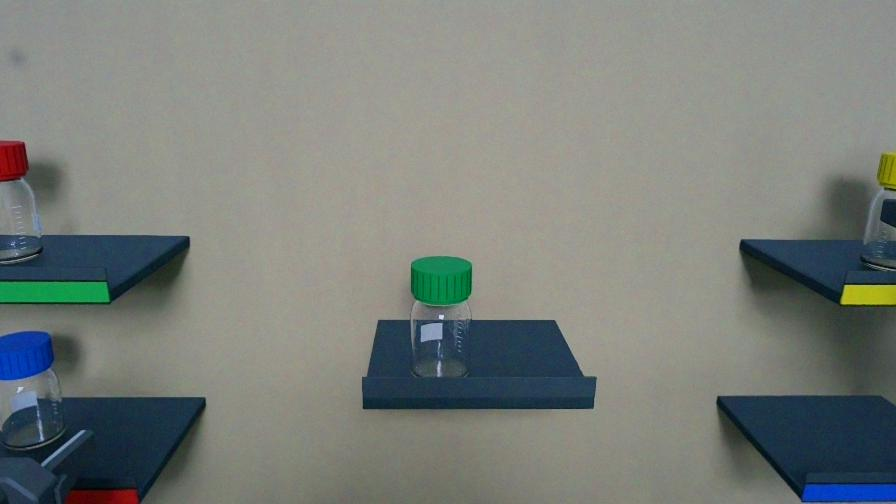

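>>> move(target={"side": "right", "x": 0.368, "y": -0.445, "z": 1.4325, "quat_wxyz": [0.5, -0.5, -0.5, 0.5]})

>>> move(target={"side": "right", "x": 0.368, "y": -0.445, "z": 1.430, "quat_wxyz": [0.5, -0.5, -0.5, 0.5]})

Scene clock: 63.93 s.
Joint torques (N m): left_arm=[-13.76 12.96 9.54 -2.17 -1.55 0.65 0.54] | right_arm=[-13.73 -12.93 -10.01 2.91 0.31 0.47 0.16]
External joint torques (N m): left_arm=[-0.3 0.81 -1.36 -0.14 -0.04 -0.07 0.53] | right_arm=[2.69 -1.93 1.62 0.4 -0.01 0.22 0.17]
Wrist force (N): left_arm=[1.1 -5.2 0.8] | right_arm=[4.4 1.0 0.2]
Wrist torque (N m): left_arm=[0.22 0.13 -0.10] | right_arm=[-0.31 0.05 -0.14]
Wrist force, peak (N): left_arm=[0.1 -5.6 1.5] | right_arm=[5.0 5.9 1.6]
move: done
base_odometry: x=+3.308 y=+0.504 heading=+0.185
lidar_m: 0.51 0.53 0.74 1.30 2.07 3.01 5.33 2.98 2.45 2.00 0.73 0.53
base_status: not commanded
joint_positions: torso_squat_rad=+0.000 torso_shift_rad=+0.000 torso_pitch_rad=+0.000 torso_yaw_rad=+0.000 left_shoulder_pitch_rad=-0.595 left_shoulder_roll_rad=+1.433 left_shoulder_yaw_rad=-0.967 left_elbow_rad=-2.182 left_forearm_roll_rad=-0.507 left_wrist_pitch_rad=+0.967 left_hand_roll_rad=+0.360 left_gripper_m=+0.090 right_shoulder_pitch_rad=-1.239 right_shoulder_roll_rad=-1.613 right_shoulder_yaw_rad=+1.200 right_elbow_rad=-1.488 right_forearm_roll_rad=-0.115 right_wrist_pitch_rad=+0.209 right_hand_roll_rad=-0.125 right_gripper_m=+0.049 head_pan_rad=+0.000 head_tilt_rad=+0.300
joint_status: all done
wheel_motors_off: 0
motor_effort: left_wheel=+4(5) right_wheel=-3(4)
chest: x=-0.2280 y=-0.0002 z=+1.2899 quat_wxyz=(+1.000, +0.000, +0.000, +0.000) (m; base frame)
left_hand: x=+0.2701 y=+0.3005 z=+1.2577 quat_wxyz=(+0.500, +0.501, -0.499, -0.500) (m; base frame)
right_hand: x=+0.3680 y=-0.4447 z=+1.4330 quat_wxyz=(+0.500, -0.500, -0.500, +0.500) (m; base frame)
right_hand_status: reached (checked arc, planned for 0.2 s): 1 mm and 0.0 deg off.
pictures: none

Scene clock: 64.47 s.
Joint torques (N m): left_arm=[-13.88 13.01 9.53 -2.24 -1.36 0.58 0.36] | right_arm=[-9.35 -11.59 -5.87 2.2 -0.26 0.36 -0.02]
External joint torques (N m): left_arm=[-0.42 0.87 -1.38 -0.2 0.15 -0.14 0.35] | right_arm=[7.07 -0.34 5.81 -0.25 -0.59 0.09 -0.02]
Wrist force (N): left_arm=[0.9 -5.2 0.8] | right_arm=[5.9 -6.6 -1.1]
Wrist torque (N m): left_arm=[0.21 0.12 -0.09] | right_arm=[-0.59 0.00 -0.12]
Wrist force, peak (N): left_arm=[0.9 -5.5 1.1] | right_arm=[7.1 -8.8 0.6]
move: done
base_odometry: x=+3.308 y=+0.504 heading=+0.185
lidar_m: 0.51 0.54 0.74 1.29 2.07 3.00 5.32 2.99 2.46 1.99 0.73 0.54
base_status: not commanded
joint_positions: torso_squat_rad=+0.000 torso_shift_rad=+0.000 torso_pitch_rad=+0.000 torso_yaw_rad=+0.000 left_shoulder_pitch_rad=-0.595 left_shoulder_roll_rad=+1.433 left_shoulder_yaw_rad=-0.967 left_elbow_rad=-2.182 left_forearm_roll_rad=-0.507 left_wrist_pitch_rad=+0.967 left_hand_roll_rad=+0.360 left_gripper_m=+0.090 right_shoulder_pitch_rad=-1.220 right_shoulder_roll_rad=-1.611 right_shoulder_yaw_rad=+1.181 right_elbow_rad=-1.491 right_forearm_roll_rad=-0.097 right_wrist_pitch_rad=+0.211 right_hand_roll_rad=-0.138 right_gripper_m=+0.049 head_pan_rad=+0.000 head_tilt_rad=+0.300
joint_status: all done
wheel_motors_off: 0
motor_effort: left_wheel=+4(4) right_wheel=-3(4)
chest: x=-0.2281 y=-0.0001 z=+1.2899 quat_wxyz=(+1.000, +0.000, +0.000, +0.000) (m; base frame)
left_hand: x=+0.2699 y=+0.3006 z=+1.2578 quat_wxyz=(+0.500, +0.501, -0.499, -0.500) (m; base frame)
right_hand: x=+0.3678 y=-0.4447 z=+1.4319 quat_wxyz=(+0.499, -0.500, -0.501, +0.500) (m; base frame)
right_hand_status: reached (checked arc, planned for 0.2 s): 2 mm and 0.1 deg off.
pictures: none


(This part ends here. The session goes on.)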